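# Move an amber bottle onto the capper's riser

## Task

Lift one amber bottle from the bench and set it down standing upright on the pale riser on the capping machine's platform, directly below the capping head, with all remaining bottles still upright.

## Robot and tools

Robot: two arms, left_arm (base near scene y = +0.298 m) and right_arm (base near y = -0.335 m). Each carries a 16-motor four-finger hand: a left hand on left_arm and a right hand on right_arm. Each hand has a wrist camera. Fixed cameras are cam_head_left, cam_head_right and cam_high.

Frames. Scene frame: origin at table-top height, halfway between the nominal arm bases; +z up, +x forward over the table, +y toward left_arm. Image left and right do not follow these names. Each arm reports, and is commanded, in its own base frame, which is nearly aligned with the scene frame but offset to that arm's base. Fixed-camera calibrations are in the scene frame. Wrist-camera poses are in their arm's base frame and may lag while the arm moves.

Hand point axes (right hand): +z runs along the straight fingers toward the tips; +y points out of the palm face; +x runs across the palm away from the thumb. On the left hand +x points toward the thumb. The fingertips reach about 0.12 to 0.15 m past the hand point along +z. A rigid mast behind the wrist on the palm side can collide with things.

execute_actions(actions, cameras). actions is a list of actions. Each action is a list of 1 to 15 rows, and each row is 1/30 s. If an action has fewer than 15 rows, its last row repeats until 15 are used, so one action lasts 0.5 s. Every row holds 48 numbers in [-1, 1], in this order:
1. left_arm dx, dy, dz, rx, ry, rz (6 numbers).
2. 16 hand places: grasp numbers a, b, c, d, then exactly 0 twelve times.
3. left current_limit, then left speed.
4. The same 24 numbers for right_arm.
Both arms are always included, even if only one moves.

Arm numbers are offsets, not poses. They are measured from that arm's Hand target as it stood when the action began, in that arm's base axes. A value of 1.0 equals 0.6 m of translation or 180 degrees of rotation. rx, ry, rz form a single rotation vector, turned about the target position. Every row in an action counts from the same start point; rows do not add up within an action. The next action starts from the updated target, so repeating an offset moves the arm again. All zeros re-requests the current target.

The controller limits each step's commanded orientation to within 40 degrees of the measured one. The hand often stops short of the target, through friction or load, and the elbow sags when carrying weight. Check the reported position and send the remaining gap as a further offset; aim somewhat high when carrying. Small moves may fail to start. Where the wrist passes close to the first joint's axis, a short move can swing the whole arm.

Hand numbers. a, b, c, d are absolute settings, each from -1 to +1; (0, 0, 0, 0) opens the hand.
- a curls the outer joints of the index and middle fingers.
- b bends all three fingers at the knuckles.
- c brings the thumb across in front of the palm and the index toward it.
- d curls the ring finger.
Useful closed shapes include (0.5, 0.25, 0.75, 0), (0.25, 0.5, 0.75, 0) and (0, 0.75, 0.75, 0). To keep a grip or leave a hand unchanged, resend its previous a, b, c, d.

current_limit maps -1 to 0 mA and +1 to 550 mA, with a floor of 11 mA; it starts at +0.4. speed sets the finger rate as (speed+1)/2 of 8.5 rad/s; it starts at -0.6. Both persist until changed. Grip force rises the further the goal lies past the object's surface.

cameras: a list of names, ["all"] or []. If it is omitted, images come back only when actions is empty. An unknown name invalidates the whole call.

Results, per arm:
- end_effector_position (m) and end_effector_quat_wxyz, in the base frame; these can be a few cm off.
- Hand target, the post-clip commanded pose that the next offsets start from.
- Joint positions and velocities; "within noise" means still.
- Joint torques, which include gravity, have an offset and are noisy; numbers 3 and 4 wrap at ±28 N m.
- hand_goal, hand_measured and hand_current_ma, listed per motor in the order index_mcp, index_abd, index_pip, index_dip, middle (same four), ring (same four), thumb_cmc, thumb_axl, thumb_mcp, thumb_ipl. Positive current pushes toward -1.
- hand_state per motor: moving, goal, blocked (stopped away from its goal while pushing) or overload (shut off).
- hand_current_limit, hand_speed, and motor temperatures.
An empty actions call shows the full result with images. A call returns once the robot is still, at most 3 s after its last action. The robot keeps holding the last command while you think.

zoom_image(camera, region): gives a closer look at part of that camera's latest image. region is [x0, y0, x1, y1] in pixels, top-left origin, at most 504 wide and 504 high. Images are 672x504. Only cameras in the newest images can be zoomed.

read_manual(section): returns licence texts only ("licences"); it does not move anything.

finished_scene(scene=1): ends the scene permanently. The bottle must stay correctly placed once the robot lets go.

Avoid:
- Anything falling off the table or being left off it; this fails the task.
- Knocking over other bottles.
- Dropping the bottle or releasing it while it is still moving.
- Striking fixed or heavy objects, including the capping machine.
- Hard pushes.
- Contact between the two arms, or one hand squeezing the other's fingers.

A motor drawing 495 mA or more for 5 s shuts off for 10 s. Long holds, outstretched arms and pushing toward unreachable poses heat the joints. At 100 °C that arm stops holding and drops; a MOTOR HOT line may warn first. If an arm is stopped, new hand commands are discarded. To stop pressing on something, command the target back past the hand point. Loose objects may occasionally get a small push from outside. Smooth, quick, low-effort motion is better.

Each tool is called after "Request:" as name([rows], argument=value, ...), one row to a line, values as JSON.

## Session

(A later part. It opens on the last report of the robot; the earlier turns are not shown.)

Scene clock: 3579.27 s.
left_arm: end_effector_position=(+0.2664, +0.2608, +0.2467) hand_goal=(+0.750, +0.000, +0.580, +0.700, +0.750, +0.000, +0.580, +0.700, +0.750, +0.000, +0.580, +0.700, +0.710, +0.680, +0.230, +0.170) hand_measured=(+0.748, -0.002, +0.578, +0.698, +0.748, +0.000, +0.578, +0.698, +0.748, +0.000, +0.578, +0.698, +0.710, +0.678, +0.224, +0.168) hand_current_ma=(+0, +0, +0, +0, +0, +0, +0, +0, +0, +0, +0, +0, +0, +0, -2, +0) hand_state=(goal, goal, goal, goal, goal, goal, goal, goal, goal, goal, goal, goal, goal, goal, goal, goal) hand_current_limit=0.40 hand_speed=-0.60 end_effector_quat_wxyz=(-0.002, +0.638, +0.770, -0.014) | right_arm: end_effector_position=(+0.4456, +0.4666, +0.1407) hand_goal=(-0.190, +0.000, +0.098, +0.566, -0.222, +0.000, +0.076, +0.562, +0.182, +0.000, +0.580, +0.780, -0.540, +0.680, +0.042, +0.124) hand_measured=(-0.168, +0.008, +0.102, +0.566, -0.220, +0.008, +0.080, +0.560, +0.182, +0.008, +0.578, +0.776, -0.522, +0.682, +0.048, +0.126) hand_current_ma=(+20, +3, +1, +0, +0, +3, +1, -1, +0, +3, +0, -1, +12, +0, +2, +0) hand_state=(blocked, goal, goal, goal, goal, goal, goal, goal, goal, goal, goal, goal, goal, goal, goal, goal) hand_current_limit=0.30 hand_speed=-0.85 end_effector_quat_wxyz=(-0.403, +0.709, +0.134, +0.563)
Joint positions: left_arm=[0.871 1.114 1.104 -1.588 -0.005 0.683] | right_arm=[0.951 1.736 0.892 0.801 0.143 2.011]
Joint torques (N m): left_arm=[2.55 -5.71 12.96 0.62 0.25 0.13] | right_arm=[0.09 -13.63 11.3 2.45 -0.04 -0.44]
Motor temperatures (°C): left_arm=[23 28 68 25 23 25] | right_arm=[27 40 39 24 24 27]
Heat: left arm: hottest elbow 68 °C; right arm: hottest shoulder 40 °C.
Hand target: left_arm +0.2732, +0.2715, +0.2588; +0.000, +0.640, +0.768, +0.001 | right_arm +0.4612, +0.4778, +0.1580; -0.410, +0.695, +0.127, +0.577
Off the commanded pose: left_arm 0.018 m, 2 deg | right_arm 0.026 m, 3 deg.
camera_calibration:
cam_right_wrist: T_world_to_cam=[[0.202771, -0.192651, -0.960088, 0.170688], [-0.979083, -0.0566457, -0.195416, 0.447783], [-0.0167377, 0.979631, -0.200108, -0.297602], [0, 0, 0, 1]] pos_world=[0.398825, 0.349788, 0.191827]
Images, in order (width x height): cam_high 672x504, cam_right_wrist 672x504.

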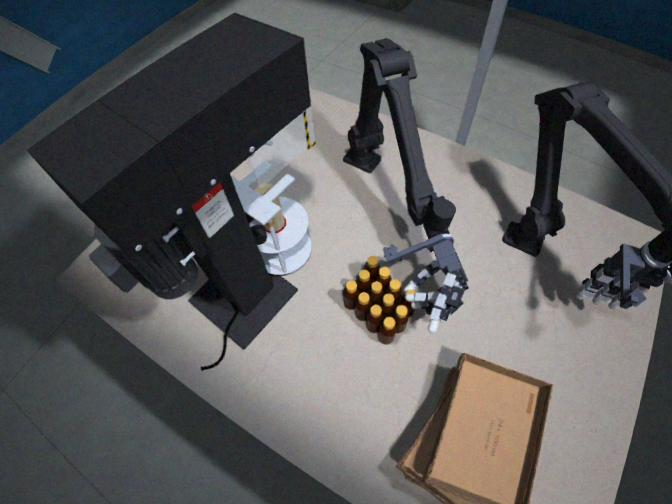

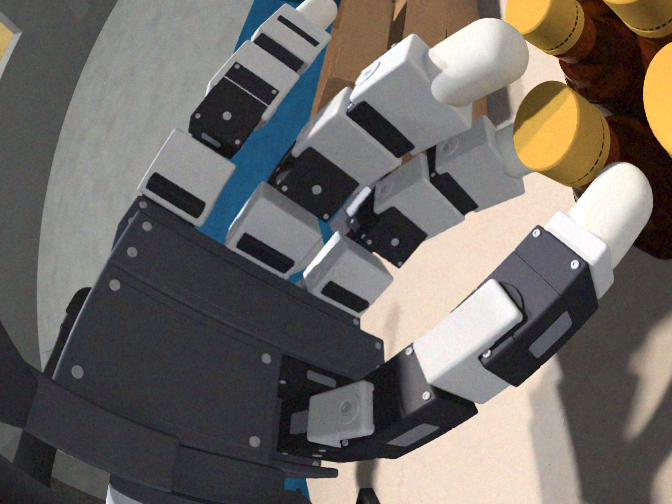

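Request:
execute_actions([
  [[0,0,0,0,0,0,0,0,0,0,0,0,0,0,0,0,0,0,0,0,0,0,0.4,-0.6,0,0,0.008,0,0,0,0.25,0.51,0.75,0,0,0,0,0,0,0,0,0,0,0,0,0,0.3,-0.85]],
], cameras=["cam_high", "cam_right_wrist"])

Request:
zoom_image(camera="cam_right_wrist", region=[400, 40, 672, 244])

Scene clock: 3587.50 s.
left_arm: end_effector_position=(+0.2664, +0.2608, +0.2467) hand_goal=(+0.750, +0.000, +0.580, +0.700, +0.750, +0.000, +0.580, +0.700, +0.750, +0.000, +0.580, +0.700, +0.710, +0.680, +0.230, +0.170) hand_measured=(+0.748, -0.002, +0.578, +0.698, +0.748, +0.000, +0.578, +0.698, +0.748, +0.000, +0.578, +0.698, +0.710, +0.678, +0.224, +0.168) hand_current_ma=(+0, +0, +0, +0, +0, +0, +0, +0, +0, +0, +0, +0, +0, +0, -2, +0) hand_state=(goal, goal, goal, goal, goal, goal, goal, goal, goal, goal, goal, goal, goal, goal, goal, goal) hand_current_limit=0.40 hand_speed=-0.60 end_effector_quat_wxyz=(-0.002, +0.638, +0.770, -0.014) | right_arm: end_effector_position=(+0.4456, +0.4666, +0.1407) hand_goal=(-0.176, +0.000, +0.096, +0.564, -0.204, +0.000, +0.078, +0.562, +0.198, +0.000, +0.580, +0.778, -0.540, +0.680, +0.042, +0.122) hand_measured=(-0.166, +0.008, +0.102, +0.566, -0.208, +0.008, +0.080, +0.560, +0.190, +0.008, +0.578, +0.776, -0.522, +0.682, +0.048, +0.126) hand_current_ma=(+5, +3, +2, +0, -1, +3, +0, -1, -4, +3, +0, +0, +12, +0, +2, +1) hand_state=(goal, goal, goal, goal, goal, goal, goal, goal, goal, goal, goal, goal, goal, goal, goal, goal) hand_current_limit=0.30 hand_speed=-0.85 end_effector_quat_wxyz=(-0.403, +0.709, +0.134, +0.563)
Joint positions: left_arm=[0.871 1.114 1.104 -1.588 -0.005 0.683] | right_arm=[0.951 1.736 0.892 0.801 0.143 2.011]
Joint torques (N m): left_arm=[2.49 -5.77 12.94 0.61 0.25 0.13] | right_arm=[0.21 -14.21 11.58 2.06 -0.05 -0.45]
Motor temperatures (°C): left_arm=[23 28 68 25 23 25] | right_arm=[27 39 38 24 24 27]
Heat: left arm: hottest elbow 68 °C; right arm: hottest shoulder 39 °C.
Hand target: left_arm +0.2732, +0.2715, +0.2588; +0.000, +0.640, +0.768, +0.001 | right_arm +0.4612, +0.4778, +0.1628; -0.410, +0.695, +0.127, +0.577
Off the commanded pose: left_arm 0.018 m, 2 deg | right_arm 0.029 m, 3 deg.
camera_calibration:
cam_right_wrist: T_world_to_cam=[[0.202771, -0.192651, -0.960088, 0.170688], [-0.979083, -0.0566457, -0.195416, 0.447783], [-0.0167377, 0.979631, -0.200108, -0.297602], [0, 0, 0, 1]] pos_world=[0.398825, 0.349788, 0.191827]
Images, in order (width x height): cam_high 672x504, cam_right_wrist 672x504.

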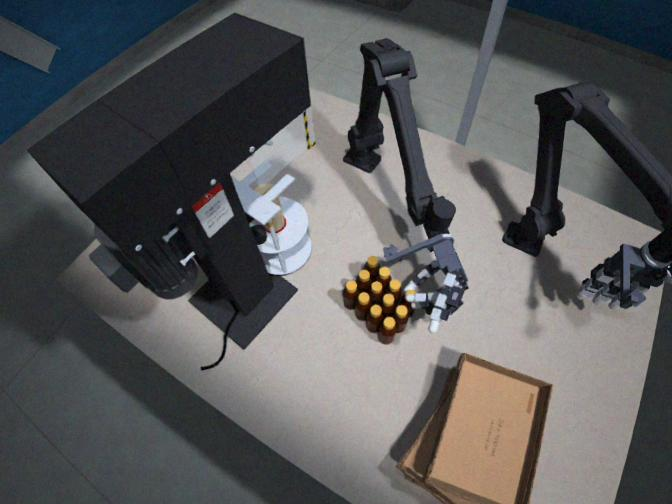

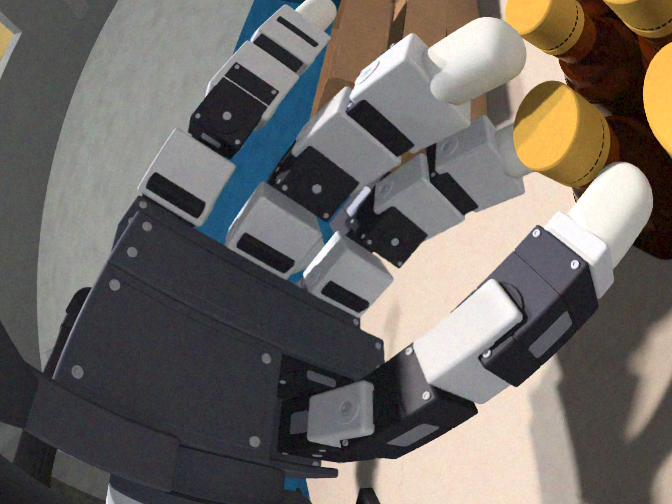

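Scaled by 1.853 from the camera's 672x504 image, which has a finer 960x720 frame.

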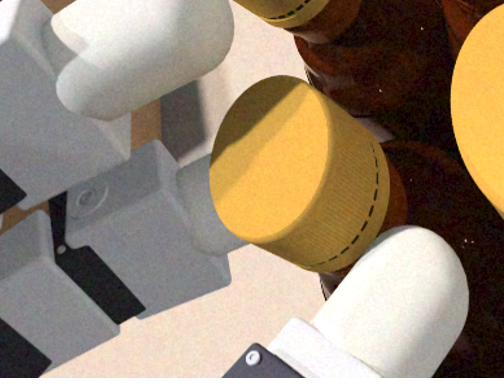

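Request:
execute_actions([
  [[0,0,0,0,0,0,0,0,0,0,0,0,0,0,0,0,0,0,0,0,0,0,0.4,-0.6,0,0,0.008,0,0,0,0.25,0.5,0.75,0,0,0,0,0,0,0,0,0,0,0,0,0,0.3,-0.85]],
], cameras=["cam_high", "cam_right_wrist"])

Request:
zoom_image(camera="cam_right_wrist", region=[400, 40, 672, 244])

Request:
zoom_image(camera="cam_high", region=[380, 240, 520, 350])

Scene clock: 3594.50 s.
left_arm: end_effector_position=(+0.2664, +0.2608, +0.2467) hand_goal=(+0.750, +0.000, +0.580, +0.700, +0.750, +0.000, +0.580, +0.700, +0.750, +0.000, +0.580, +0.700, +0.710, +0.680, +0.230, +0.170) hand_measured=(+0.748, -0.002, +0.578, +0.698, +0.748, +0.000, +0.578, +0.698, +0.748, +0.000, +0.578, +0.698, +0.710, +0.678, +0.224, +0.168) hand_current_ma=(+0, +0, +0, +0, +0, +0, +0, +0, +0, +0, +0, +0, +0, +0, -2, +0) hand_state=(goal, goal, goal, goal, goal, goal, goal, goal, goal, goal, goal, goal, goal, goal, goal, goal) hand_current_limit=0.40 hand_speed=-0.60 end_effector_quat_wxyz=(-0.002, +0.638, +0.770, -0.014) | right_arm: end_effector_position=(+0.4462, +0.4674, +0.1405) hand_goal=(-0.162, +0.000, +0.092, +0.562, -0.188, +0.000, +0.080, +0.562, +0.212, +0.000, +0.580, +0.776, -0.540, +0.680, +0.042, +0.120) hand_measured=(-0.164, +0.008, +0.096, +0.564, -0.192, +0.008, +0.080, +0.560, +0.202, +0.008, +0.578, +0.776, -0.522, +0.682, +0.048, +0.126) hand_current_ma=(+0, +2, +1, +1, -1, +3, +0, -1, -5, +3, +0, +0, +12, +0, +2, +3) hand_state=(goal, goal, goal, goal, goal, goal, goal, goal, goal, goal, goal, goal, goal, goal, goal, goal) hand_current_limit=0.30 hand_speed=-0.85 end_effector_quat_wxyz=(-0.401, +0.711, +0.135, +0.561)
Joint positions: left_arm=[0.871 1.114 1.104 -1.588 -0.005 0.683] | right_arm=[0.951 1.736 0.897 0.79 0.143 2.011]
Joint torques (N m): left_arm=[2.55 -5.71 12.96 0.62 0.25 0.13] | right_arm=[-0.03 -15.15 11.48 1.94 -0.04 -0.44]
Motor temperatures (°C): left_arm=[23 28 68 25 23 25] | right_arm=[27 38 38 24 24 27]
Heat: left arm: hottest elbow 68 °C; right arm: hottest shoulder 38 °C.
Hand target: left_arm +0.2732, +0.2715, +0.2588; +0.000, +0.640, +0.768, +0.001 | right_arm +0.4613, +0.4778, +0.1677; -0.410, +0.695, +0.127, +0.577
Off the commanded pose: left_arm 0.018 m, 2 deg | right_arm 0.033 m, 3 deg.
camera_calibration:
cam_right_wrist: T_world_to_cam=[[0.199339, -0.197427, -0.959837, 0.174329], [-0.979775, -0.0575954, -0.191633, 0.44853], [-0.0174486, 0.978624, -0.204915, -0.296987], [0, 0, 0, 1]] pos_world=[0.399526, 0.350889, 0.192423]
Images, in order (width x height): cam_high 672x504, cam_right_wrist 672x504.

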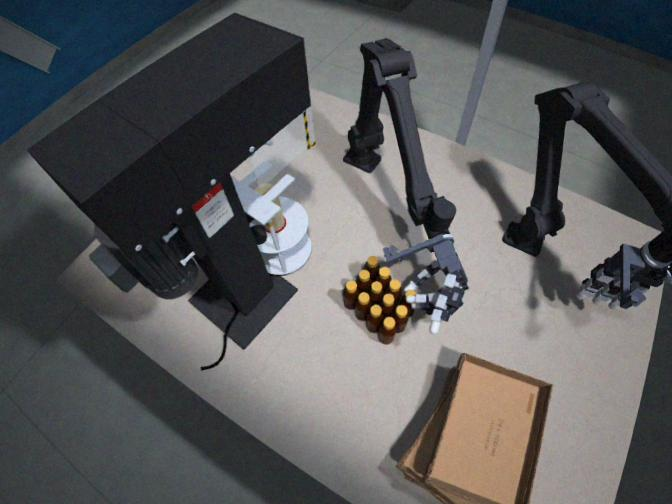

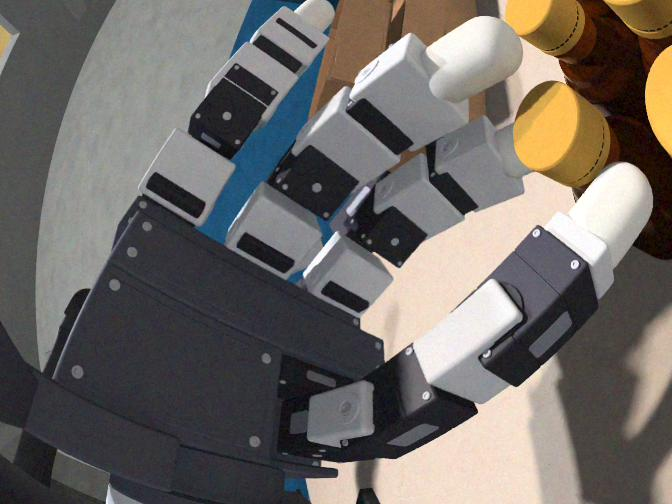

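Scaled by 1.853 from the camera's 672x504 image, which has a finer 960x720 frame.

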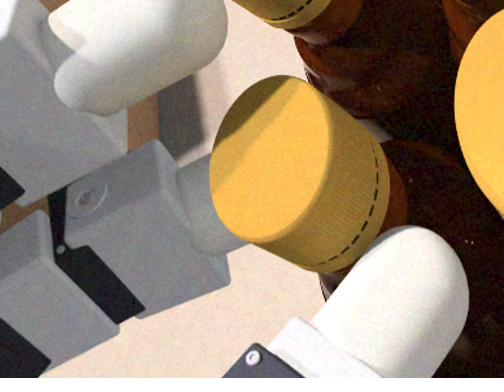

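Scaled by 3.600 from the camera's 672x504 image, which has a finer 960x720 frame.

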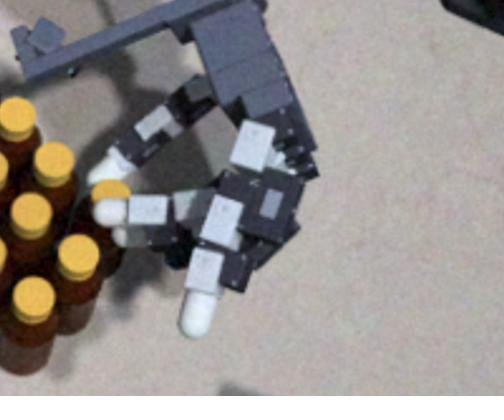

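Request:
execute_actions([
  [[0,0,0,0,0,0,0,0,0,0,0,0,0,0,0,0,0,0,0,0,0,0,0.4,-0.6,0,0,0,0,0,0,0.25,0.53,0.75,0,0,0,0,0,0,0,0,0,0,0,0,0,0.3,-0.85]],
  [[0,0,0,0,0,0,0,0,0,0,0,0,0,0,0,0,0,0,0,0,0,0,0.4,-0.6,0,0,0,0,0,0,0.27,0.55,0.75,0,0,0,0,0,0,0,0,0,0,0,0,0,0.3,-0.85]],
], cameras=["cam_high", "cam_right_wrist"])

Request:
zoom_image(camera="cam_right_wrist", region=[400, 40, 672, 244])

Request:
zoom_image(camera="cam_high", region=[380, 240, 520, 350])

Scene clock: 3603.10 s.
left_arm: end_effector_position=(+0.2664, +0.2608, +0.2467) hand_goal=(+0.750, +0.000, +0.580, +0.700, +0.750, +0.000, +0.580, +0.700, +0.750, +0.000, +0.580, +0.700, +0.710, +0.680, +0.230, +0.170) hand_measured=(+0.748, -0.002, +0.578, +0.698, +0.748, +0.000, +0.578, +0.698, +0.748, +0.000, +0.578, +0.698, +0.710, +0.678, +0.224, +0.168) hand_current_ma=(+0, +0, +0, +0, +0, +0, +0, +0, +0, +0, +0, +0, +0, +0, -2, +0) hand_state=(goal, goal, goal, goal, goal, goal, goal, goal, goal, goal, goal, goal, goal, goal, goal, goal) hand_current_limit=0.40 hand_speed=-0.60 end_effector_quat_wxyz=(-0.002, +0.638, +0.770, -0.014) | right_arm: end_effector_position=(+0.4463, +0.4677, +0.1409) hand_goal=(-0.228, +0.000, +0.090, +0.554, -0.280, +0.000, +0.038, +0.534, +0.140, +0.000, +0.580, +0.784, -0.538, +0.680, +0.042, +0.128) hand_measured=(-0.178, +0.008, +0.106, +0.566, -0.278, +0.008, +0.042, +0.538, +0.140, +0.008, +0.578, +0.780, -0.522, +0.682, +0.050, +0.132) hand_current_ma=(+74, +2, +11, +7, +0, +3, +1, +1, +0, +3, +0, -1, +10, +0, +6, +1) hand_state=(blocked, goal, goal, goal, goal, goal, goal, goal, goal, goal, goal, goal, goal, goal, goal, goal) hand_current_limit=0.30 hand_speed=-0.85 end_effector_quat_wxyz=(-0.402, +0.711, +0.135, +0.561)
Joint positions: left_arm=[0.871 1.114 1.104 -1.588 -0.005 0.683] | right_arm=[0.951 1.736 0.898 0.79 0.143 2.011]
Joint torques (N m): left_arm=[2.61 -5.77 12.96 0.61 0.25 0.13] | right_arm=[-0.03 -15.15 11.45 1.92 -0.03 -0.46]
Motor temperatures (°C): left_arm=[23 28 68 25 23 25] | right_arm=[27 38 39 24 24 27]
Heat: left arm: hottest elbow 68 °C; right arm: hottest elbow 39 °C.
Hand target: left_arm +0.2732, +0.2715, +0.2588; +0.000, +0.640, +0.768, +0.001 | right_arm +0.4613, +0.4779, +0.1677; -0.410, +0.695, +0.127, +0.577
Off the commanded pose: left_arm 0.018 m, 2 deg | right_arm 0.032 m, 3 deg.
camera_calibration:
cam_right_wrist: T_world_to_cam=[[0.199855, -0.196753, -0.959868, 0.174084], [-0.979665, -0.0578691, -0.192115, 0.44892], [-0.0177474, 0.978744, -0.204318, -0.297175], [0, 0, 0, 1]] pos_world=[0.399725, 0.351089, 0.192624]
Images, in order (width x height): cam_high 672x504, cam_right_wrist 672x504.

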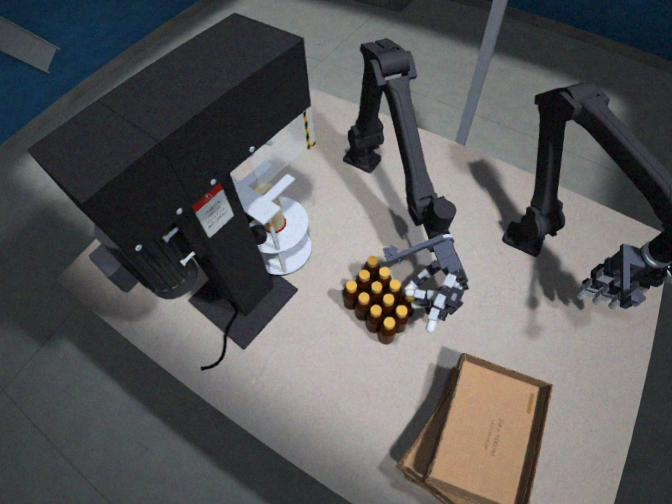

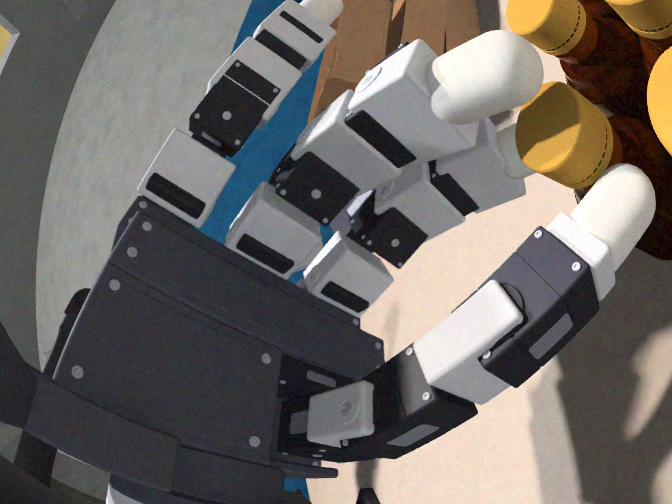

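Scaled by 1.853 from the camera's 672x504 image, which has a finer 960x720 frame.

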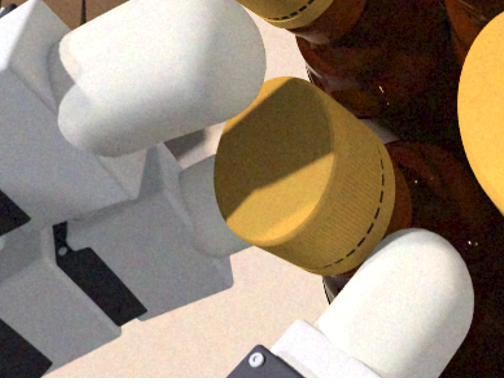

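Scaled by 3.600 from the camera's 672x504 image, which has a finer 960x720 frame.

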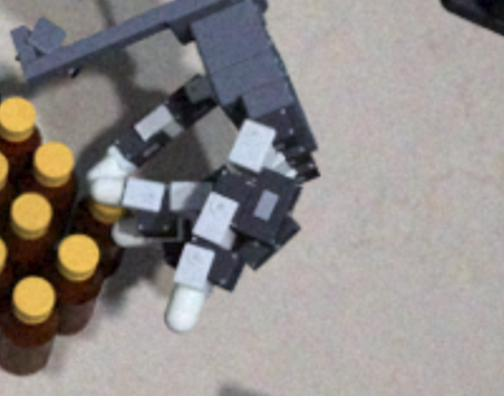

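Request:
execute_actions([
  [[0,0,0,0,0,0,0,0,0,0,0,0,0,0,0,0,0,0,0,0,0,0,0.4,-0.6,0,0,0,0,0,0,0.29,0.58,0.75,0,0,0,0,0,0,0,0,0,0,0,0,0,0.3,-0.85]],
  [[0,0,0,0,0,0,0,0,0,0,0,0,0,0,0,0,0,0,0,0,0,0,0.4,-0.6,0,0,0,0,0,0,0.3,0.62,0.75,0,0,0,0,0,0,0,0,0,0,0,0,0,0.3,-0.85]],
], cameras=["cam_high", "cam_right_wrist"])

Request:
zoom_image(camera="cam_right_wrist", region=[400, 40, 672, 244])

Request:
zoom_image(camera="cam_high", region=[380, 240, 520, 350])

Scene clock: 3612.43 s.
left_arm: end_effector_position=(+0.2664, +0.2608, +0.2467) hand_goal=(+0.750, +0.000, +0.580, +0.700, +0.750, +0.000, +0.580, +0.700, +0.750, +0.000, +0.580, +0.700, +0.710, +0.680, +0.230, +0.170) hand_measured=(+0.748, -0.002, +0.578, +0.698, +0.748, +0.000, +0.578, +0.698, +0.748, +0.000, +0.578, +0.698, +0.710, +0.678, +0.224, +0.168) hand_current_ma=(+0, +0, +0, +0, +0, +0, +0, +0, +0, +0, +0, +0, +0, +0, -2, +0) hand_state=(goal, goal, goal, goal, goal, goal, goal, goal, goal, goal, goal, goal, goal, goal, goal, goal) hand_current_limit=0.40 hand_speed=-0.60 end_effector_quat_wxyz=(-0.002, +0.638, +0.770, -0.014) | right_arm: end_effector_position=(+0.4463, +0.4677, +0.1407) hand_goal=(-0.320, +0.000, +0.084, +0.540, -0.410, +0.000, -0.024, +0.490, +0.038, +0.000, +0.580, +0.794, -0.534, +0.680, +0.042, +0.136) hand_measured=(-0.214, +0.010, +0.118, +0.562, -0.406, +0.008, -0.020, +0.494, +0.038, +0.008, +0.578, +0.790, -0.522, +0.682, +0.066, +0.148) hand_current_ma=(+265, +3, +35, +19, +1, +3, +1, +1, +0, +3, +0, -1, +6, +0, +30, +9) hand_state=(blocked, goal, blocked, blocked, goal, goal, goal, goal, goal, goal, goal, goal, goal, goal, blocked, goal) hand_current_limit=0.30 hand_speed=-0.85 end_effector_quat_wxyz=(-0.401, +0.711, +0.135, +0.561)
Joint positions: left_arm=[0.871 1.114 1.104 -1.588 -0.005 0.683] | right_arm=[0.951 1.736 0.898 0.79 0.143 2.011]
Joint torques (N m): left_arm=[2.55 -5.77 12.96 0.62 0.25 0.13] | right_arm=[0.03 -15.09 11.38 1.99 -0.03 -0.46]
Motor temperatures (°C): left_arm=[23 28 68 25 23 25] | right_arm=[27 38 39 24 24 27]
Heat: left arm: hottest elbow 68 °C; right arm: hottest elbow 39 °C.
Hand target: left_arm +0.2732, +0.2715, +0.2588; +0.000, +0.640, +0.768, +0.001 | right_arm +0.4613, +0.4779, +0.1677; -0.410, +0.695, +0.127, +0.577
Off the commanded pose: left_arm 0.018 m, 2 deg | right_arm 0.033 m, 3 deg.
camera_calibration:
cam_right_wrist: T_world_to_cam=[[0.199396, -0.197345, -0.959842, 0.174374], [-0.979756, -0.0579905, -0.19161, 0.448883], [-0.0178483, 0.978617, -0.204913, -0.296997], [0, 0, 0, 1]] pos_world=[0.399725, 0.351089, 0.192523]
Images, in order (width x height): cam_high 672x504, cam_right_wrist 672x504.

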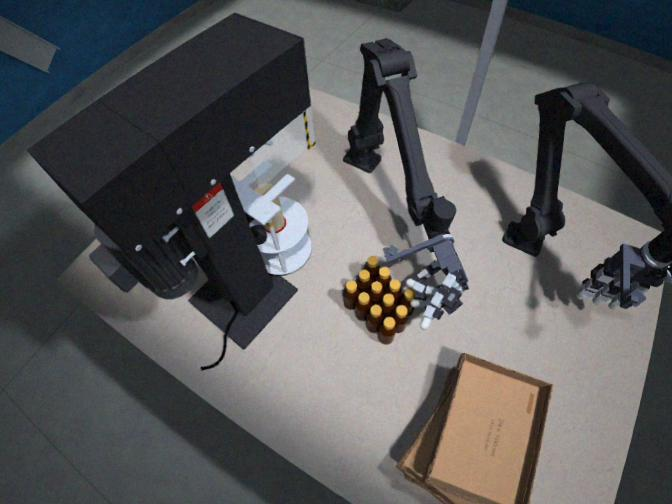

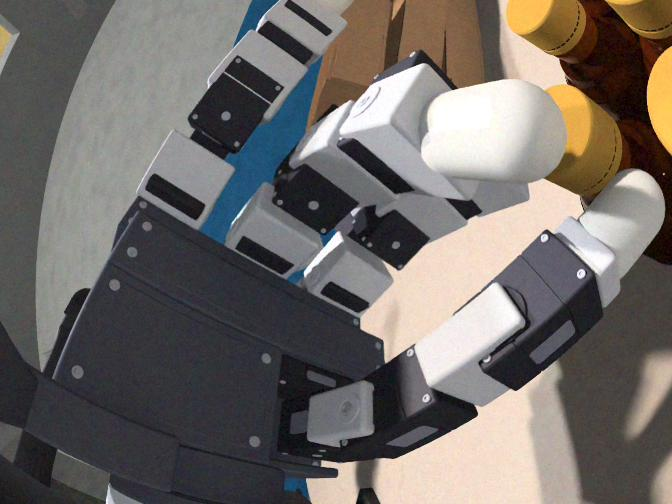

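Scaled by 1.853 from the camera's 672x504 image, which has a finer 960x720 frame.

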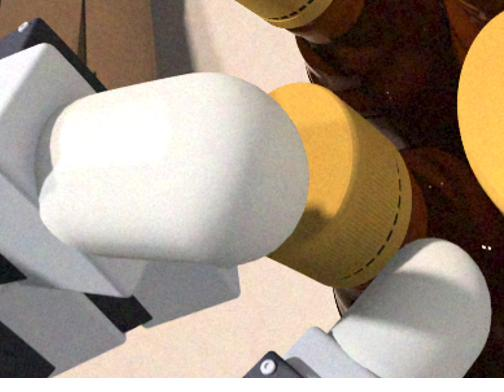

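Scaled by 3.600 from the camera's 672x504 image, which has a finer 960x720 frame.

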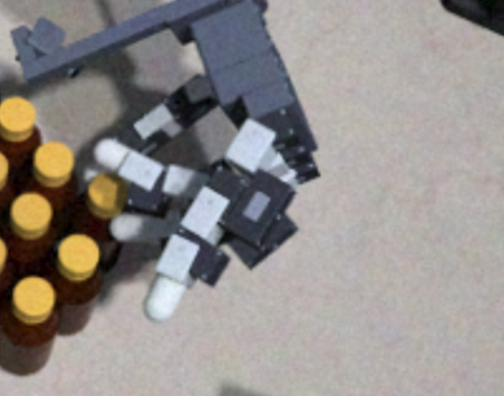

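Request:
execute_actions([
  [[0,0,0,0,0,0,0,0,0,0,0,0,0,0,0,0,0,0,0,0,0,0,0.4,-0.6,-0.004,-0.004,0.01,0,0,0,0.3,0.63,0.75,0,0,0,0,0,0,0,0,0,0,0,0,0,0.3,-0.85]],
  [[0,0,0,0,0,0,0,0,0,0,0,0,0,0,0,0,0,0,0,0,0,0,0.4,-0.6,-0.004,-0.004,0.01,0,0,0,0.3,0.63,0.75,0,0,0,0,0,0,0,0,0,0,0,0,0,0.3,-0.85]],
], cameras=["cam_high", "cam_right_wrist"])

Request:
zoom_image(camera="cam_high", region=[380, 240, 520, 350])

Scene clock: 3621.13 s.
left_arm: end_effector_position=(+0.2664, +0.2608, +0.2467) hand_goal=(+0.750, +0.000, +0.580, +0.700, +0.750, +0.000, +0.580, +0.700, +0.750, +0.000, +0.580, +0.700, +0.710, +0.680, +0.230, +0.170) hand_measured=(+0.748, -0.002, +0.578, +0.698, +0.748, +0.000, +0.578, +0.698, +0.748, +0.000, +0.578, +0.698, +0.710, +0.678, +0.224, +0.168) hand_current_ma=(+0, +0, +0, +0, +0, +0, +0, +0, +0, +0, +0, +0, +0, +0, -2, +0) hand_state=(goal, goal, goal, goal, goal, goal, goal, goal, goal, goal, goal, goal, goal, goal, goal, goal) hand_current_limit=0.40 hand_speed=-0.60 end_effector_quat_wxyz=(-0.002, +0.638, +0.770, -0.014) | right_arm: end_effector_position=(+0.4454, +0.4668, +0.1397) hand_goal=(-0.332, +0.000, +0.086, +0.542, -0.428, +0.000, -0.026, +0.490, +0.022, +0.000, +0.580, +0.796, -0.534, +0.680, +0.042, +0.138) hand_measured=(-0.220, +0.008, +0.122, +0.562, -0.424, +0.008, -0.022, +0.494, +0.022, +0.008, +0.578, +0.792, -0.520, +0.682, +0.066, +0.150) hand_current_ma=(+295, +2, +39, +16, +1, +3, +1, +1, +0, +3, +0, -1, +9, +0, +32, +10) hand_state=(blocked, goal, blocked, blocked, goal, goal, goal, goal, goal, goal, goal, goal, goal, goal, blocked, goal) hand_current_limit=0.30 hand_speed=-0.85 end_effector_quat_wxyz=(-0.398, +0.716, +0.136, +0.557)
Joint positions: left_arm=[0.871 1.114 1.104 -1.588 -0.005 0.683] | right_arm=[0.951 1.729 0.899 0.766 0.142 2.012]
Joint torques (N m): left_arm=[2.55 -5.71 12.96 0.62 0.25 0.14] | right_arm=[0.15 -17.32 10.41 1.81 0.09 -0.47]
Motor temperatures (°C): left_arm=[23 28 68 25 23 25] | right_arm=[27 38 39 24 24 27]
Heat: left arm: hottest elbow 68 °C; right arm: hottest elbow 39 °C.
Hand target: left_arm +0.2732, +0.2715, +0.2588; +0.000, +0.640, +0.768, +0.001 | right_arm +0.4564, +0.4730, +0.1795; -0.410, +0.695, +0.127, +0.577
Off the commanded pose: left_arm 0.018 m, 2 deg | right_arm 0.042 m, 4 deg.
camera_calibration:
cam_right_wrist: T_world_to_cam=[[0.189793, -0.208914, -0.95934, 0.183027], [-0.981606, -0.0609558, -0.180924, 0.448456], [-0.0206798, 0.976032, -0.216641, -0.292222], [0, 0, 0, 1]] pos_world=[0.399427, 0.350791, 0.193415]
Images, in order (width x height): cam_high 672x504, cam_right_wrist 672x504.

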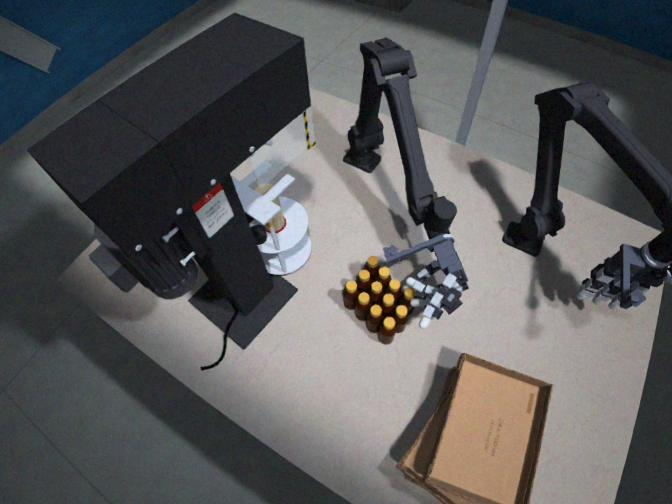

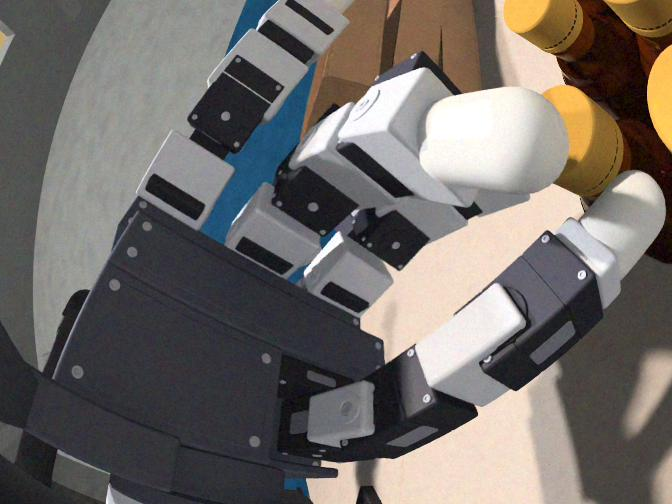

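Scaled by 3.600 from the camera's 672x504 image, which has a finer 960x720 frame.

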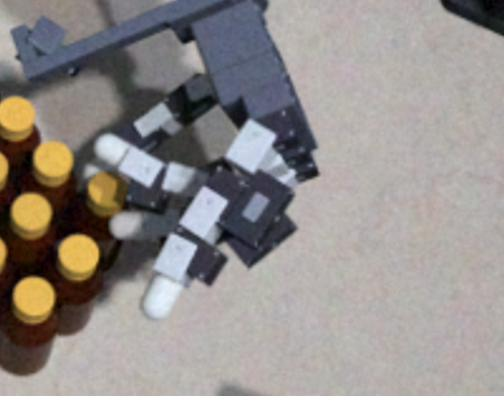

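Request:
execute_actions([
  [[0,0,0,0,0,0,0,0,0,0,0,0,0,0,0,0,0,0,0,0,0,0,0.4,-0.6,0,0,0.01,0,0,0,0.3,0.63,0.75,0,0,0,0,0,0,0,0,0,0,0,0,0,0.3,-0.85]],
  [[0,0,0,0,0,0,0,0,0,0,0,0,0,0,0,0,0,0,0,0,0,0,0.4,-0.6,0,0,0.01,0,0,0,0.3,0.63,0.75,0,0,0,0,0,0,0,0,0,0,0,0,0,0.3,-0.85]],
], cameras=["cam_high"])

Request:
zoom_image(camera="cam_high", region=[380, 240, 520, 350])

Scene clock: 3629.27 s.
left_arm: end_effector_position=(+0.2664, +0.2608, +0.2467) hand_goal=(+0.750, +0.000, +0.580, +0.700, +0.750, +0.000, +0.580, +0.700, +0.750, +0.000, +0.580, +0.700, +0.710, +0.680, +0.230, +0.170) hand_measured=(+0.748, -0.002, +0.578, +0.698, +0.748, +0.000, +0.578, +0.698, +0.748, +0.000, +0.578, +0.698, +0.710, +0.678, +0.224, +0.168) hand_current_ma=(+0, +0, +0, +0, +0, +0, +0, +0, +0, +0, +0, +0, +0, +0, -2, +0) hand_state=(goal, goal, goal, goal, goal, goal, goal, goal, goal, goal, goal, goal, goal, goal, goal, goal) hand_current_limit=0.40 hand_speed=-0.60 end_effector_quat_wxyz=(-0.002, +0.638, +0.770, -0.014) | right_arm: end_effector_position=(+0.4430, +0.4652, +0.1409) hand_goal=(-0.332, +0.000, +0.086, +0.542, -0.428, +0.000, -0.026, +0.490, +0.022, +0.000, +0.580, +0.796, -0.534, +0.680, +0.042, +0.138) hand_measured=(-0.220, +0.016, +0.124, +0.562, -0.424, +0.008, -0.022, +0.494, +0.022, +0.008, +0.578, +0.792, -0.510, +0.682, +0.066, +0.150) hand_current_ma=(+295, +8, +42, +16, +1, +3, +1, +1, +0, +3, +0, -1, +20, +0, +32, +10) hand_state=(blocked, goal, blocked, blocked, goal, goal, goal, goal, goal, goal, goal, goal, blocked, goal, blocked, goal) hand_current_limit=0.30 hand_speed=-0.85 end_effector_quat_wxyz=(-0.397, +0.723, +0.135, +0.548)
Joint positions: left_arm=[0.871 1.114 1.104 -1.588 -0.005 0.683] | right_arm=[0.951 1.712 0.899 0.729 0.14 2.025]
Joint torques (N m): left_arm=[2.55 -5.71 12.97 0.64 0.25 0.14] | right_arm=[0.44 -17.61 11.11 2 0.21 -0.59]
Motor temperatures (°C): left_arm=[23 28 68 25 23 25] | right_arm=[27 39 39 24 24 27]
Heat: left arm: hottest elbow 68 °C; right arm: hottest shoulder 39 °C.
Hand target: left_arm +0.2732, +0.2715, +0.2588; +0.000, +0.640, +0.768, +0.001 | right_arm +0.4564, +0.4731, +0.1915; -0.410, +0.695, +0.128, +0.577
Off the commanded pose: left_arm 0.018 m, 2 deg | right_arm 0.053 m, 5 deg.
Images, in order (width x height): cam_high 672x504.

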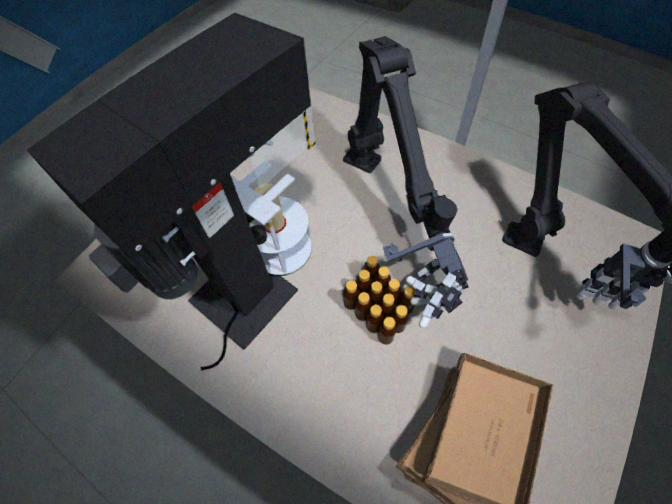

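Scaled by 3.600 from the camera's 672x504 image, which has a finer 960x720 frame.

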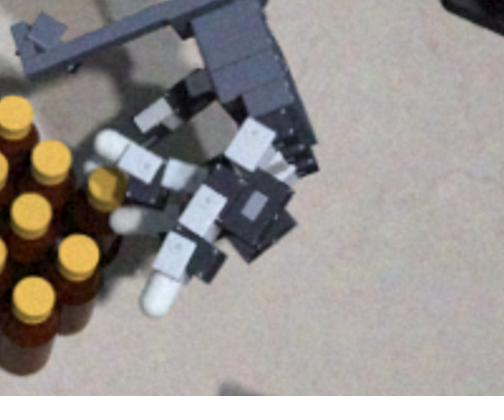

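Request:
execute_actions([
  [[0,0,0,0,0,0,0,0,0,0,0,0,0,0,0,0,0,0,0,0,0,0,0.4,-0.6,0.006,0.003,0.01,0,0,0,0.3,0.63,0.75,0,0,0,0,0,0,0,0,0,0,0,0,0,0.3,-0.85]],
  [[0,0,0,0,0,0,0,0,0,0,0,0,0,0,0,0,0,0,0,0,0,0,0.4,-0.6,0.006,0.003,0.01,0,0,0,0.3,0.63,0.75,0,0,0,0,0,0,0,0,0,0,0,0,0,0.3,-0.85]],
], cameras=["cam_high"])

Request:
zoom_image(camera="cam_high", region=[380, 240, 520, 350])

Scene clock: 3643.47 s.
left_arm: end_effector_position=(+0.2664, +0.2608, +0.2467) hand_goal=(+0.750, +0.000, +0.580, +0.700, +0.750, +0.000, +0.580, +0.700, +0.750, +0.000, +0.580, +0.700, +0.710, +0.680, +0.230, +0.170) hand_measured=(+0.748, -0.002, +0.578, +0.698, +0.748, +0.000, +0.578, +0.698, +0.748, +0.000, +0.578, +0.698, +0.710, +0.678, +0.224, +0.168) hand_current_ma=(+0, +0, +0, +0, +0, +0, +0, +0, +0, +0, +0, +0, +0, +0, -2, +0) hand_state=(goal, goal, goal, goal, goal, goal, goal, goal, goal, goal, goal, goal, goal, goal, goal, goal) hand_current_limit=0.40 hand_speed=-0.60 end_effector_quat_wxyz=(-0.002, +0.638, +0.770, -0.014) | right_arm: end_effector_position=(+0.4439, +0.4658, +0.1417) hand_goal=(-0.332, +0.000, +0.086, +0.542, -0.428, +0.000, -0.026, +0.490, +0.022, +0.000, +0.580, +0.796, -0.534, +0.680, +0.042, +0.138) hand_measured=(-0.220, +0.016, +0.124, +0.562, -0.424, +0.008, -0.022, +0.494, +0.022, +0.008, +0.578, +0.792, -0.506, +0.682, +0.066, +0.150) hand_current_ma=(+294, +9, +43, +16, +1, +3, +1, +1, +0, +3, +0, -1, +28, +1, +32, +10) hand_state=(blocked, goal, blocked, blocked, goal, goal, goal, goal, goal, goal, goal, goal, blocked, goal, blocked, goal) hand_current_limit=0.30 hand_speed=-0.85 end_effector_quat_wxyz=(-0.392, +0.731, +0.137, +0.542)
Joint positions: left_arm=[0.871 1.114 1.104 -1.588 -0.005 0.683] | right_arm=[0.95 1.705 0.911 0.687 0.138 2.027]
Joint torques (N m): left_arm=[2.61 -5.71 12.96 0.62 0.25 0.13] | right_arm=[0.03 -17.96 12.52 2.17 0.03 -0.64]
Motor temperatures (°C): left_arm=[23 28 68 25 23 25] | right_arm=[27 39 39 24 24 27]
Heat: left arm: hottest elbow 68 °C; right arm: hottest shoulder 39 °C.
Hand target: left_arm +0.2732, +0.2715, +0.2588; +0.000, +0.640, +0.768, +0.001 | right_arm +0.4637, +0.4767, +0.2037; -0.410, +0.695, +0.127, +0.577
Off the commanded pose: left_arm 0.018 m, 2 deg | right_arm 0.066 m, 6 deg.
Images, in order (width x height): cam_high 672x504.

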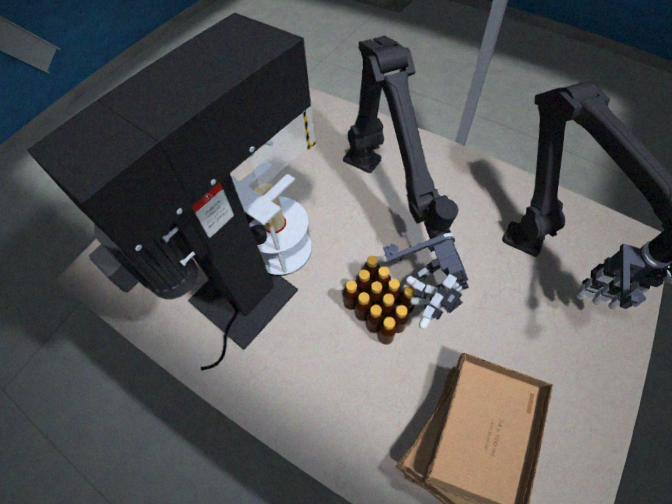

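Scaled by 3.600 from the camera's 672x504 image, which has a finer 960x720 frame.

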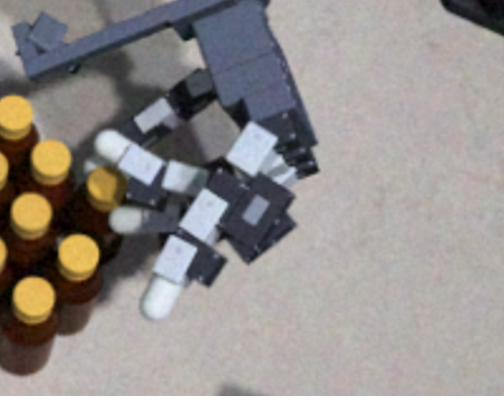

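Request:
execute_actions([
  [[0,0,0,0,0,0,0,0,0,0,0,0,0,0,0,0,0,0,0,0,0,0,0.4,-0.6,0.002,0.002,0.015,0,0,0,0.3,0.63,0.75,0,0,0,0,0,0,0,0,0,0,0,0,0,0.3,-0.85]],
  [[0,0,0,0,0,0,0,0,0,0,0,0,0,0,0,0,0,0,0,0,0,0,0.4,-0.6,0.002,0.002,0.015,0,0,0,0.3,0.63,0.75,0,0,0,0,0,0,0,0,0,0,0,0,0,0.3,-0.85]],
], cameras=["cam_high"])

Request:
zoom_image(camera="cam_high", region=[380, 240, 520, 350])

Scene clock: 3665.27 s.
left_arm: end_effector_position=(+0.2664, +0.2608, +0.2467) hand_goal=(+0.750, +0.000, +0.580, +0.700, +0.750, +0.000, +0.580, +0.700, +0.750, +0.000, +0.580, +0.700, +0.710, +0.680, +0.230, +0.170) hand_measured=(+0.748, -0.002, +0.578, +0.698, +0.748, +0.000, +0.578, +0.698, +0.748, +0.000, +0.578, +0.698, +0.710, +0.678, +0.224, +0.168) hand_current_ma=(+0, +0, +0, +0, +0, +0, +0, +0, +0, +0, +0, +0, +0, +0, -2, +0) hand_state=(goal, goal, goal, goal, goal, goal, goal, goal, goal, goal, goal, goal, goal, goal, goal, goal) hand_current_limit=0.40 hand_speed=-0.60 end_effector_quat_wxyz=(-0.002, +0.638, +0.770, -0.014) | right_arm: end_effector_position=(+0.4472, +0.4663, +0.1561) hand_goal=(-0.332, +0.000, +0.086, +0.542, -0.428, +0.000, -0.026, +0.490, +0.022, +0.000, +0.580, +0.796, -0.534, +0.680, +0.042, +0.138) hand_measured=(-0.222, +0.020, +0.124, +0.562, -0.424, +0.008, -0.022, +0.494, +0.022, +0.008, +0.578, +0.792, -0.504, +0.684, +0.066, +0.150) hand_current_ma=(+283, +13, +43, +16, +1, +3, +1, +1, +0, +3, +0, -1, +31, +1, +33, +11) hand_state=(blocked, blocked, blocked, blocked, goal, goal, goal, goal, goal, goal, goal, goal, blocked, goal, blocked, goal) hand_current_limit=0.30 hand_speed=-0.85 end_effector_quat_wxyz=(-0.390, +0.733, +0.135, +0.541)
Joint positions: left_arm=[0.871 1.114 1.104 -1.588 -0.005 0.683] | right_arm=[0.946 1.679 0.933 0.633 0.137 2.028]
Joint torques (N m): left_arm=[2.61 -5.71 12.96 0.62 0.25 0.13] | right_arm=[0.26 -17.96 13.22 2.28 0.03 -0.64]
Motor temperatures (°C): left_arm=[23 28 68 25 23 25] | right_arm=[27 40 42 24 24 27]
Heat: left arm: hottest elbow 68 °C; right arm: hottest elbow 42 °C.
Hand target: left_arm +0.2732, +0.2715, +0.2588; +0.000, +0.640, +0.768, +0.001 | right_arm +0.4662, +0.4790, +0.2217; -0.410, +0.695, +0.127, +0.577
Off the commanded pose: left_arm 0.018 m, 2 deg | right_arm 0.069 m, 6 deg.
Images, in order (width x height): cam_high 672x504.

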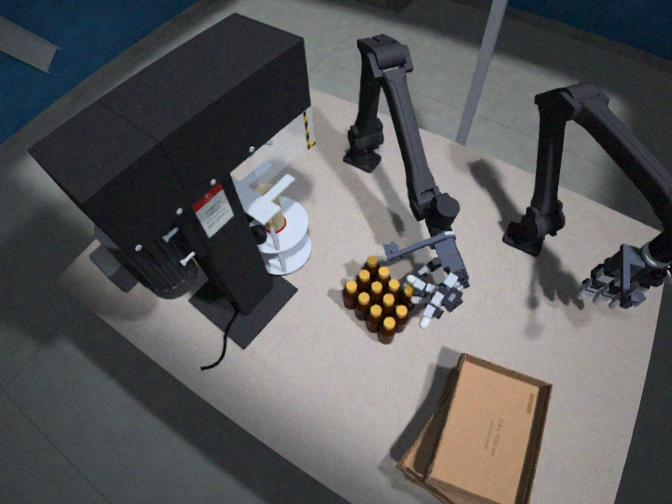

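Scaled by 3.600 from the camera's 672x504 image, which has a finer 960x720 frame.

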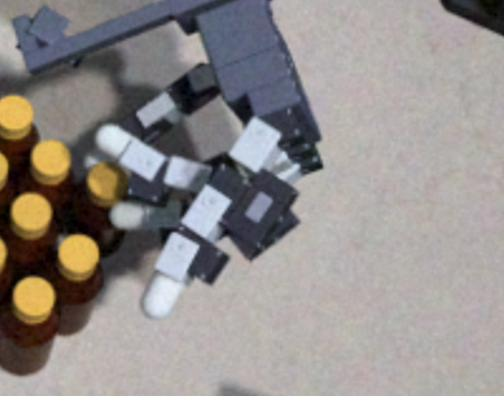

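Request:
execute_actions([
  [[0,0,0,0,0,0,0,0,0,0,0,0,0,0,0,0,0,0,0,0,0,0,0.4,-0.6,-0.002,0,0.015,0,0,0,0.3,0.63,0.75,0,0,0,0,0,0,0,0,0,0,0,0,0,0.3,-0.85]],
  [[0,0,0,0,0,0,0,0,0,0,0,0,0,0,0,0,0,0,0,0,0,0,0.4,-0.6,-0.002,0,0.015,0,0,0,0.3,0.63,0.75,0,0,0,0,0,0,0,0,0,0,0,0,0,0.3,-0.85]],
  [[0,0,0,0,0,0,0,0,0,0,0,0,0,0,0,0,0,0,0,0,0,0,0.4,-0.6,-0.002,0,0.015,0,0,0,0.3,0.63,0.75,0,0,0,0,0,0,0,0,0,0,0,0,0,0.3,-0.85]],
], cameras=["cam_high", "cam_right_wrist"])

Request:
zoom_image(camera="cam_high", region=[380, 240, 520, 350])

Scene clock: 3688.80 s.
left_arm: end_effector_position=(+0.2664, +0.2608, +0.2467) hand_goal=(+0.750, +0.000, +0.580, +0.700, +0.750, +0.000, +0.580, +0.700, +0.750, +0.000, +0.580, +0.700, +0.710, +0.680, +0.230, +0.170) hand_measured=(+0.748, -0.002, +0.578, +0.698, +0.748, +0.000, +0.578, +0.698, +0.748, +0.000, +0.578, +0.698, +0.710, +0.678, +0.224, +0.168) hand_current_ma=(+0, +0, +0, +0, +0, +0, +0, +0, +0, +0, +0, +0, +0, +0, -2, +0) hand_state=(goal, goal, goal, goal, goal, goal, goal, goal, goal, goal, goal, goal, goal, goal, goal, goal) hand_current_limit=0.40 hand_speed=-0.60 end_effector_quat_wxyz=(-0.002, +0.638, +0.770, -0.014) | right_arm: end_effector_position=(+0.4472, +0.4652, +0.1805) hand_goal=(-0.332, +0.000, +0.086, +0.542, -0.428, +0.000, -0.026, +0.490, +0.022, +0.000, +0.580, +0.796, -0.534, +0.680, +0.042, +0.138) hand_measured=(-0.222, +0.022, +0.124, +0.562, -0.424, +0.008, -0.022, +0.494, +0.022, +0.008, +0.578, +0.792, -0.502, +0.684, +0.066, +0.150) hand_current_ma=(+283, +13, +43, +16, +1, +3, +1, +1, +0, +3, +0, -1, +32, +1, +33, +11) hand_state=(blocked, blocked, blocked, blocked, goal, goal, goal, goal, goal, goal, goal, goal, blocked, goal, blocked, goal) hand_current_limit=0.30 hand_speed=-0.85 end_effector_quat_wxyz=(-0.388, +0.734, +0.135, +0.541)
Joint positions: left_arm=[0.871 1.114 1.104 -1.588 -0.005 0.683] | right_arm=[0.946 1.631 0.955 0.56 0.141 2.028]
Joint torques (N m): left_arm=[2.61 -5.71 12.94 0.62 0.25 0.13] | right_arm=[0.5 -18.08 13.7 2.29 0.1 -0.63]
Motor temperatures (°C): left_arm=[23 28 68 25 23 25] | right_arm=[27 40 42 24 24 27]
Heat: left arm: hottest elbow 68 °C; right arm: hottest elbow 42 °C.
Hand target: left_arm +0.2732, +0.2715, +0.2588; +0.000, +0.640, +0.768, +0.001 | right_arm +0.4626, +0.4789, +0.2485; -0.410, +0.695, +0.127, +0.577
Off the commanded pose: left_arm 0.018 m, 2 deg | right_arm 0.071 m, 7 deg.
camera_calibration:
cam_right_wrist: T_world_to_cam=[[0.148793, -0.239069, -0.959535, 0.253911], [-0.98856, -0.0602061, -0.138293, 0.452611], [-0.0247082, 0.969134, -0.245292, -0.271632], [0, 0, 0, 1]] pos_world=[0.402942, 0.3512, 0.239601]
Images, in order (width x height): cam_high 672x504, cam_right_wrist 672x504.

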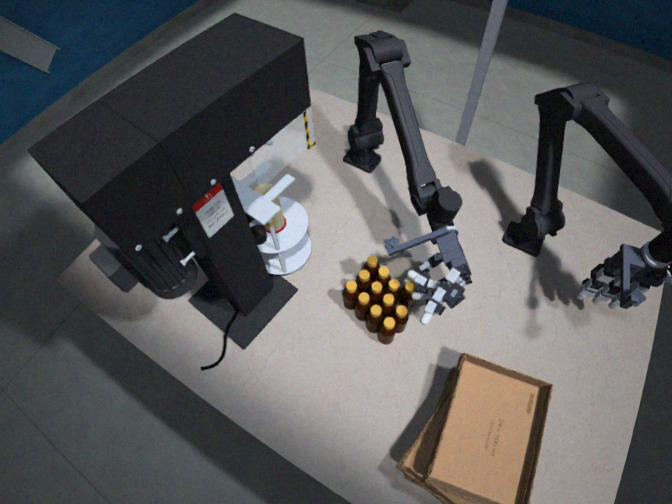

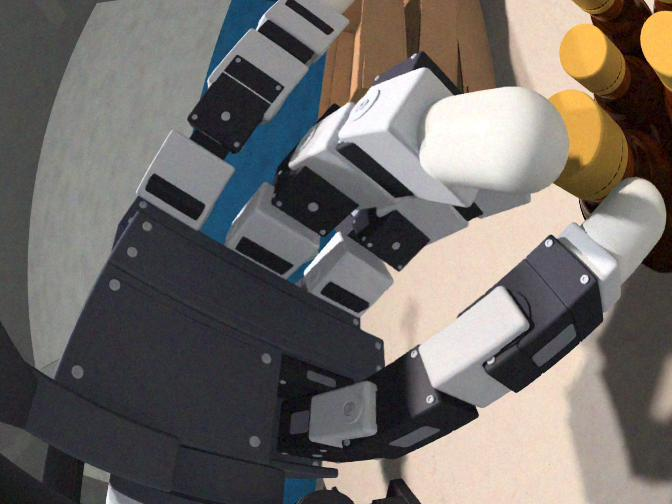

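Scaled by 3.600 from the camera's 672x504 image, which has a finer 960x720 frame.

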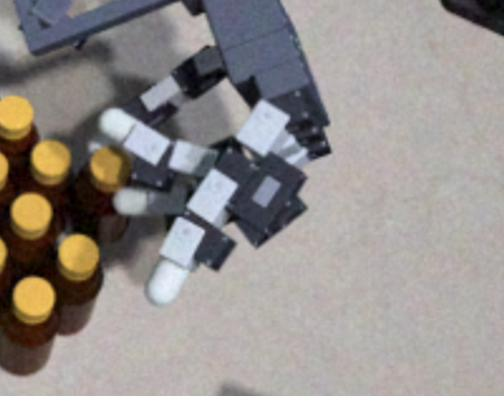

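Request:
execute_actions([
  [[0,0,0,0,0,0,0,0,0,0,0,0,0,0,0,0,0,0,0,0,0,0,0.4,-0.6,-0.012,0,0.004,0,0,0,0.3,0.63,0.75,0,0,0,0,0,0,0,0,0,0,0,0,0,0.3,-0.85]],
  [[0,0,0,0,0,0,0,0,0,0,0,0,0,0,0,0,0,0,0,0,0,0,0.4,-0.6,-0.02,0,0.004,0,0,0,0.3,0.63,0.75,0,0,0,0,0,0,0,0,0,0,0,0,0,0.3,-0.85]],
  [[0,0,0,0,0,0,0,0,0,0,0,0,0,0,0,0,0,0,0,0,0,0,0.4,-0.6,-0.02,0,0.004,0,0,0,0.3,0.63,0.75,0,0,0,0,0,0,0,0,0,0,0,0,0,0.3,-0.85]],
  [[0,0,0,0,0,0,0,0,0,0,0,0,0,0,0,0,0,0,0,0,0,0,0.4,-0.6,-0.02,0,0,0,0,0,0.3,0.63,0.75,0,0,0,0,0,0,0,0,0,0,0,0,0,0.3,-0.85]],
], cameras=["cam_high"])

Request:
zoom_image(camera="cam_high", region=[380, 220, 520, 330])

Scene clock: 3719.07 s.
left_arm: end_effector_position=(+0.2664, +0.2608, +0.2467) hand_goal=(+0.750, +0.000, +0.580, +0.700, +0.750, +0.000, +0.580, +0.700, +0.750, +0.000, +0.580, +0.700, +0.710, +0.680, +0.230, +0.170) hand_measured=(+0.748, -0.002, +0.578, +0.698, +0.748, +0.000, +0.578, +0.698, +0.748, +0.000, +0.578, +0.698, +0.710, +0.678, +0.224, +0.168) hand_current_ma=(+0, +0, +0, +0, +0, +0, +0, +0, +0, +0, +0, +0, +0, +0, -2, +0) hand_state=(goal, goal, goal, goal, goal, goal, goal, goal, goal, goal, goal, goal, goal, goal, goal, goal) hand_current_limit=0.40 hand_speed=-0.60 end_effector_quat_wxyz=(-0.002, +0.638, +0.770, -0.014) | right_arm: end_effector_position=(+0.4209, +0.4760, +0.2138) hand_goal=(-0.332, +0.000, +0.086, +0.542, -0.428, +0.000, -0.026, +0.490, +0.022, +0.000, +0.580, +0.796, -0.534, +0.680, +0.042, +0.138) hand_measured=(-0.226, +0.022, +0.124, +0.562, -0.424, +0.008, -0.022, +0.494, +0.022, +0.008, +0.578, +0.792, -0.502, +0.684, +0.070, +0.152) hand_current_ma=(+267, +15, +43, +16, +1, +3, +1, +1, +0, +3, +0, -1, +35, +1, +38, +13) hand_state=(blocked, blocked, blocked, blocked, goal, goal, goal, goal, goal, goal, goal, goal, blocked, goal, blocked, goal) hand_current_limit=0.30 hand_speed=-0.85 end_effector_quat_wxyz=(-0.396, +0.720, +0.127, +0.556)
Joint positions: left_arm=[0.871 1.114 1.104 -1.588 -0.005 0.683] | right_arm=[1.008 1.573 0.955 0.549 0.214 2.03]
Joint torques (N m): left_arm=[2.55 -5.77 12.96 0.61 0.25 0.13] | right_arm=[0.97 -17.14 9.94 2.25 0.09 -0.64]
Motor temperatures (°C): left_arm=[23 28 68 25 23 25] | right_arm=[26 41 43 24 24 27]
Heat: left arm: hottest elbow 68 °C; right arm: hottest elbow 43 °C.
Hand target: left_arm +0.2732, +0.2715, +0.2588; +0.000, +0.640, +0.768, +0.001 | right_arm +0.4193, +0.4790, +0.2558; -0.410, +0.695, +0.127, +0.577
Off the commanded pose: left_arm 0.018 m, 2 deg | right_arm 0.042 m, 4 deg.
Images, in order (width x height): cam_high 672x504.

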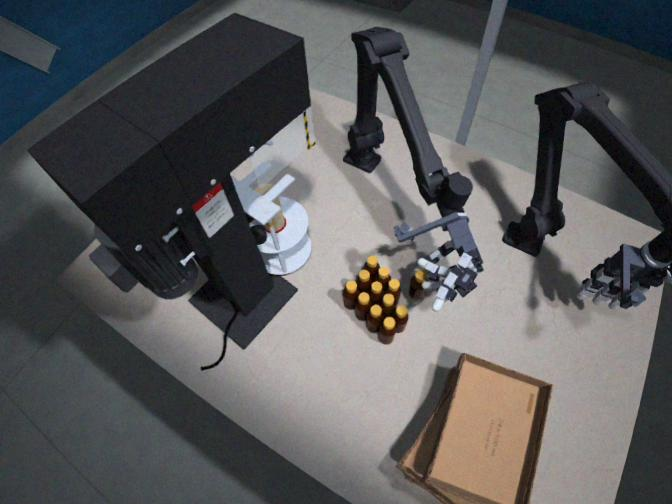

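Scaled by 3.600 from the camera's 672x504 image, which has a finer 960x720 frame.

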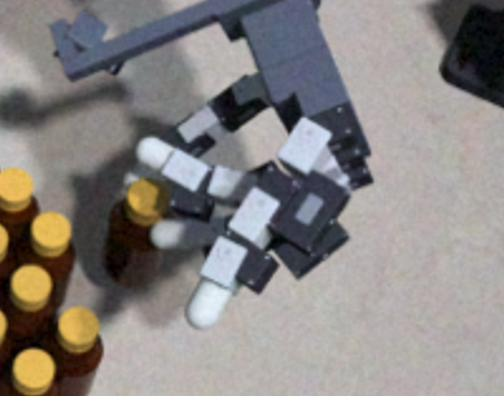

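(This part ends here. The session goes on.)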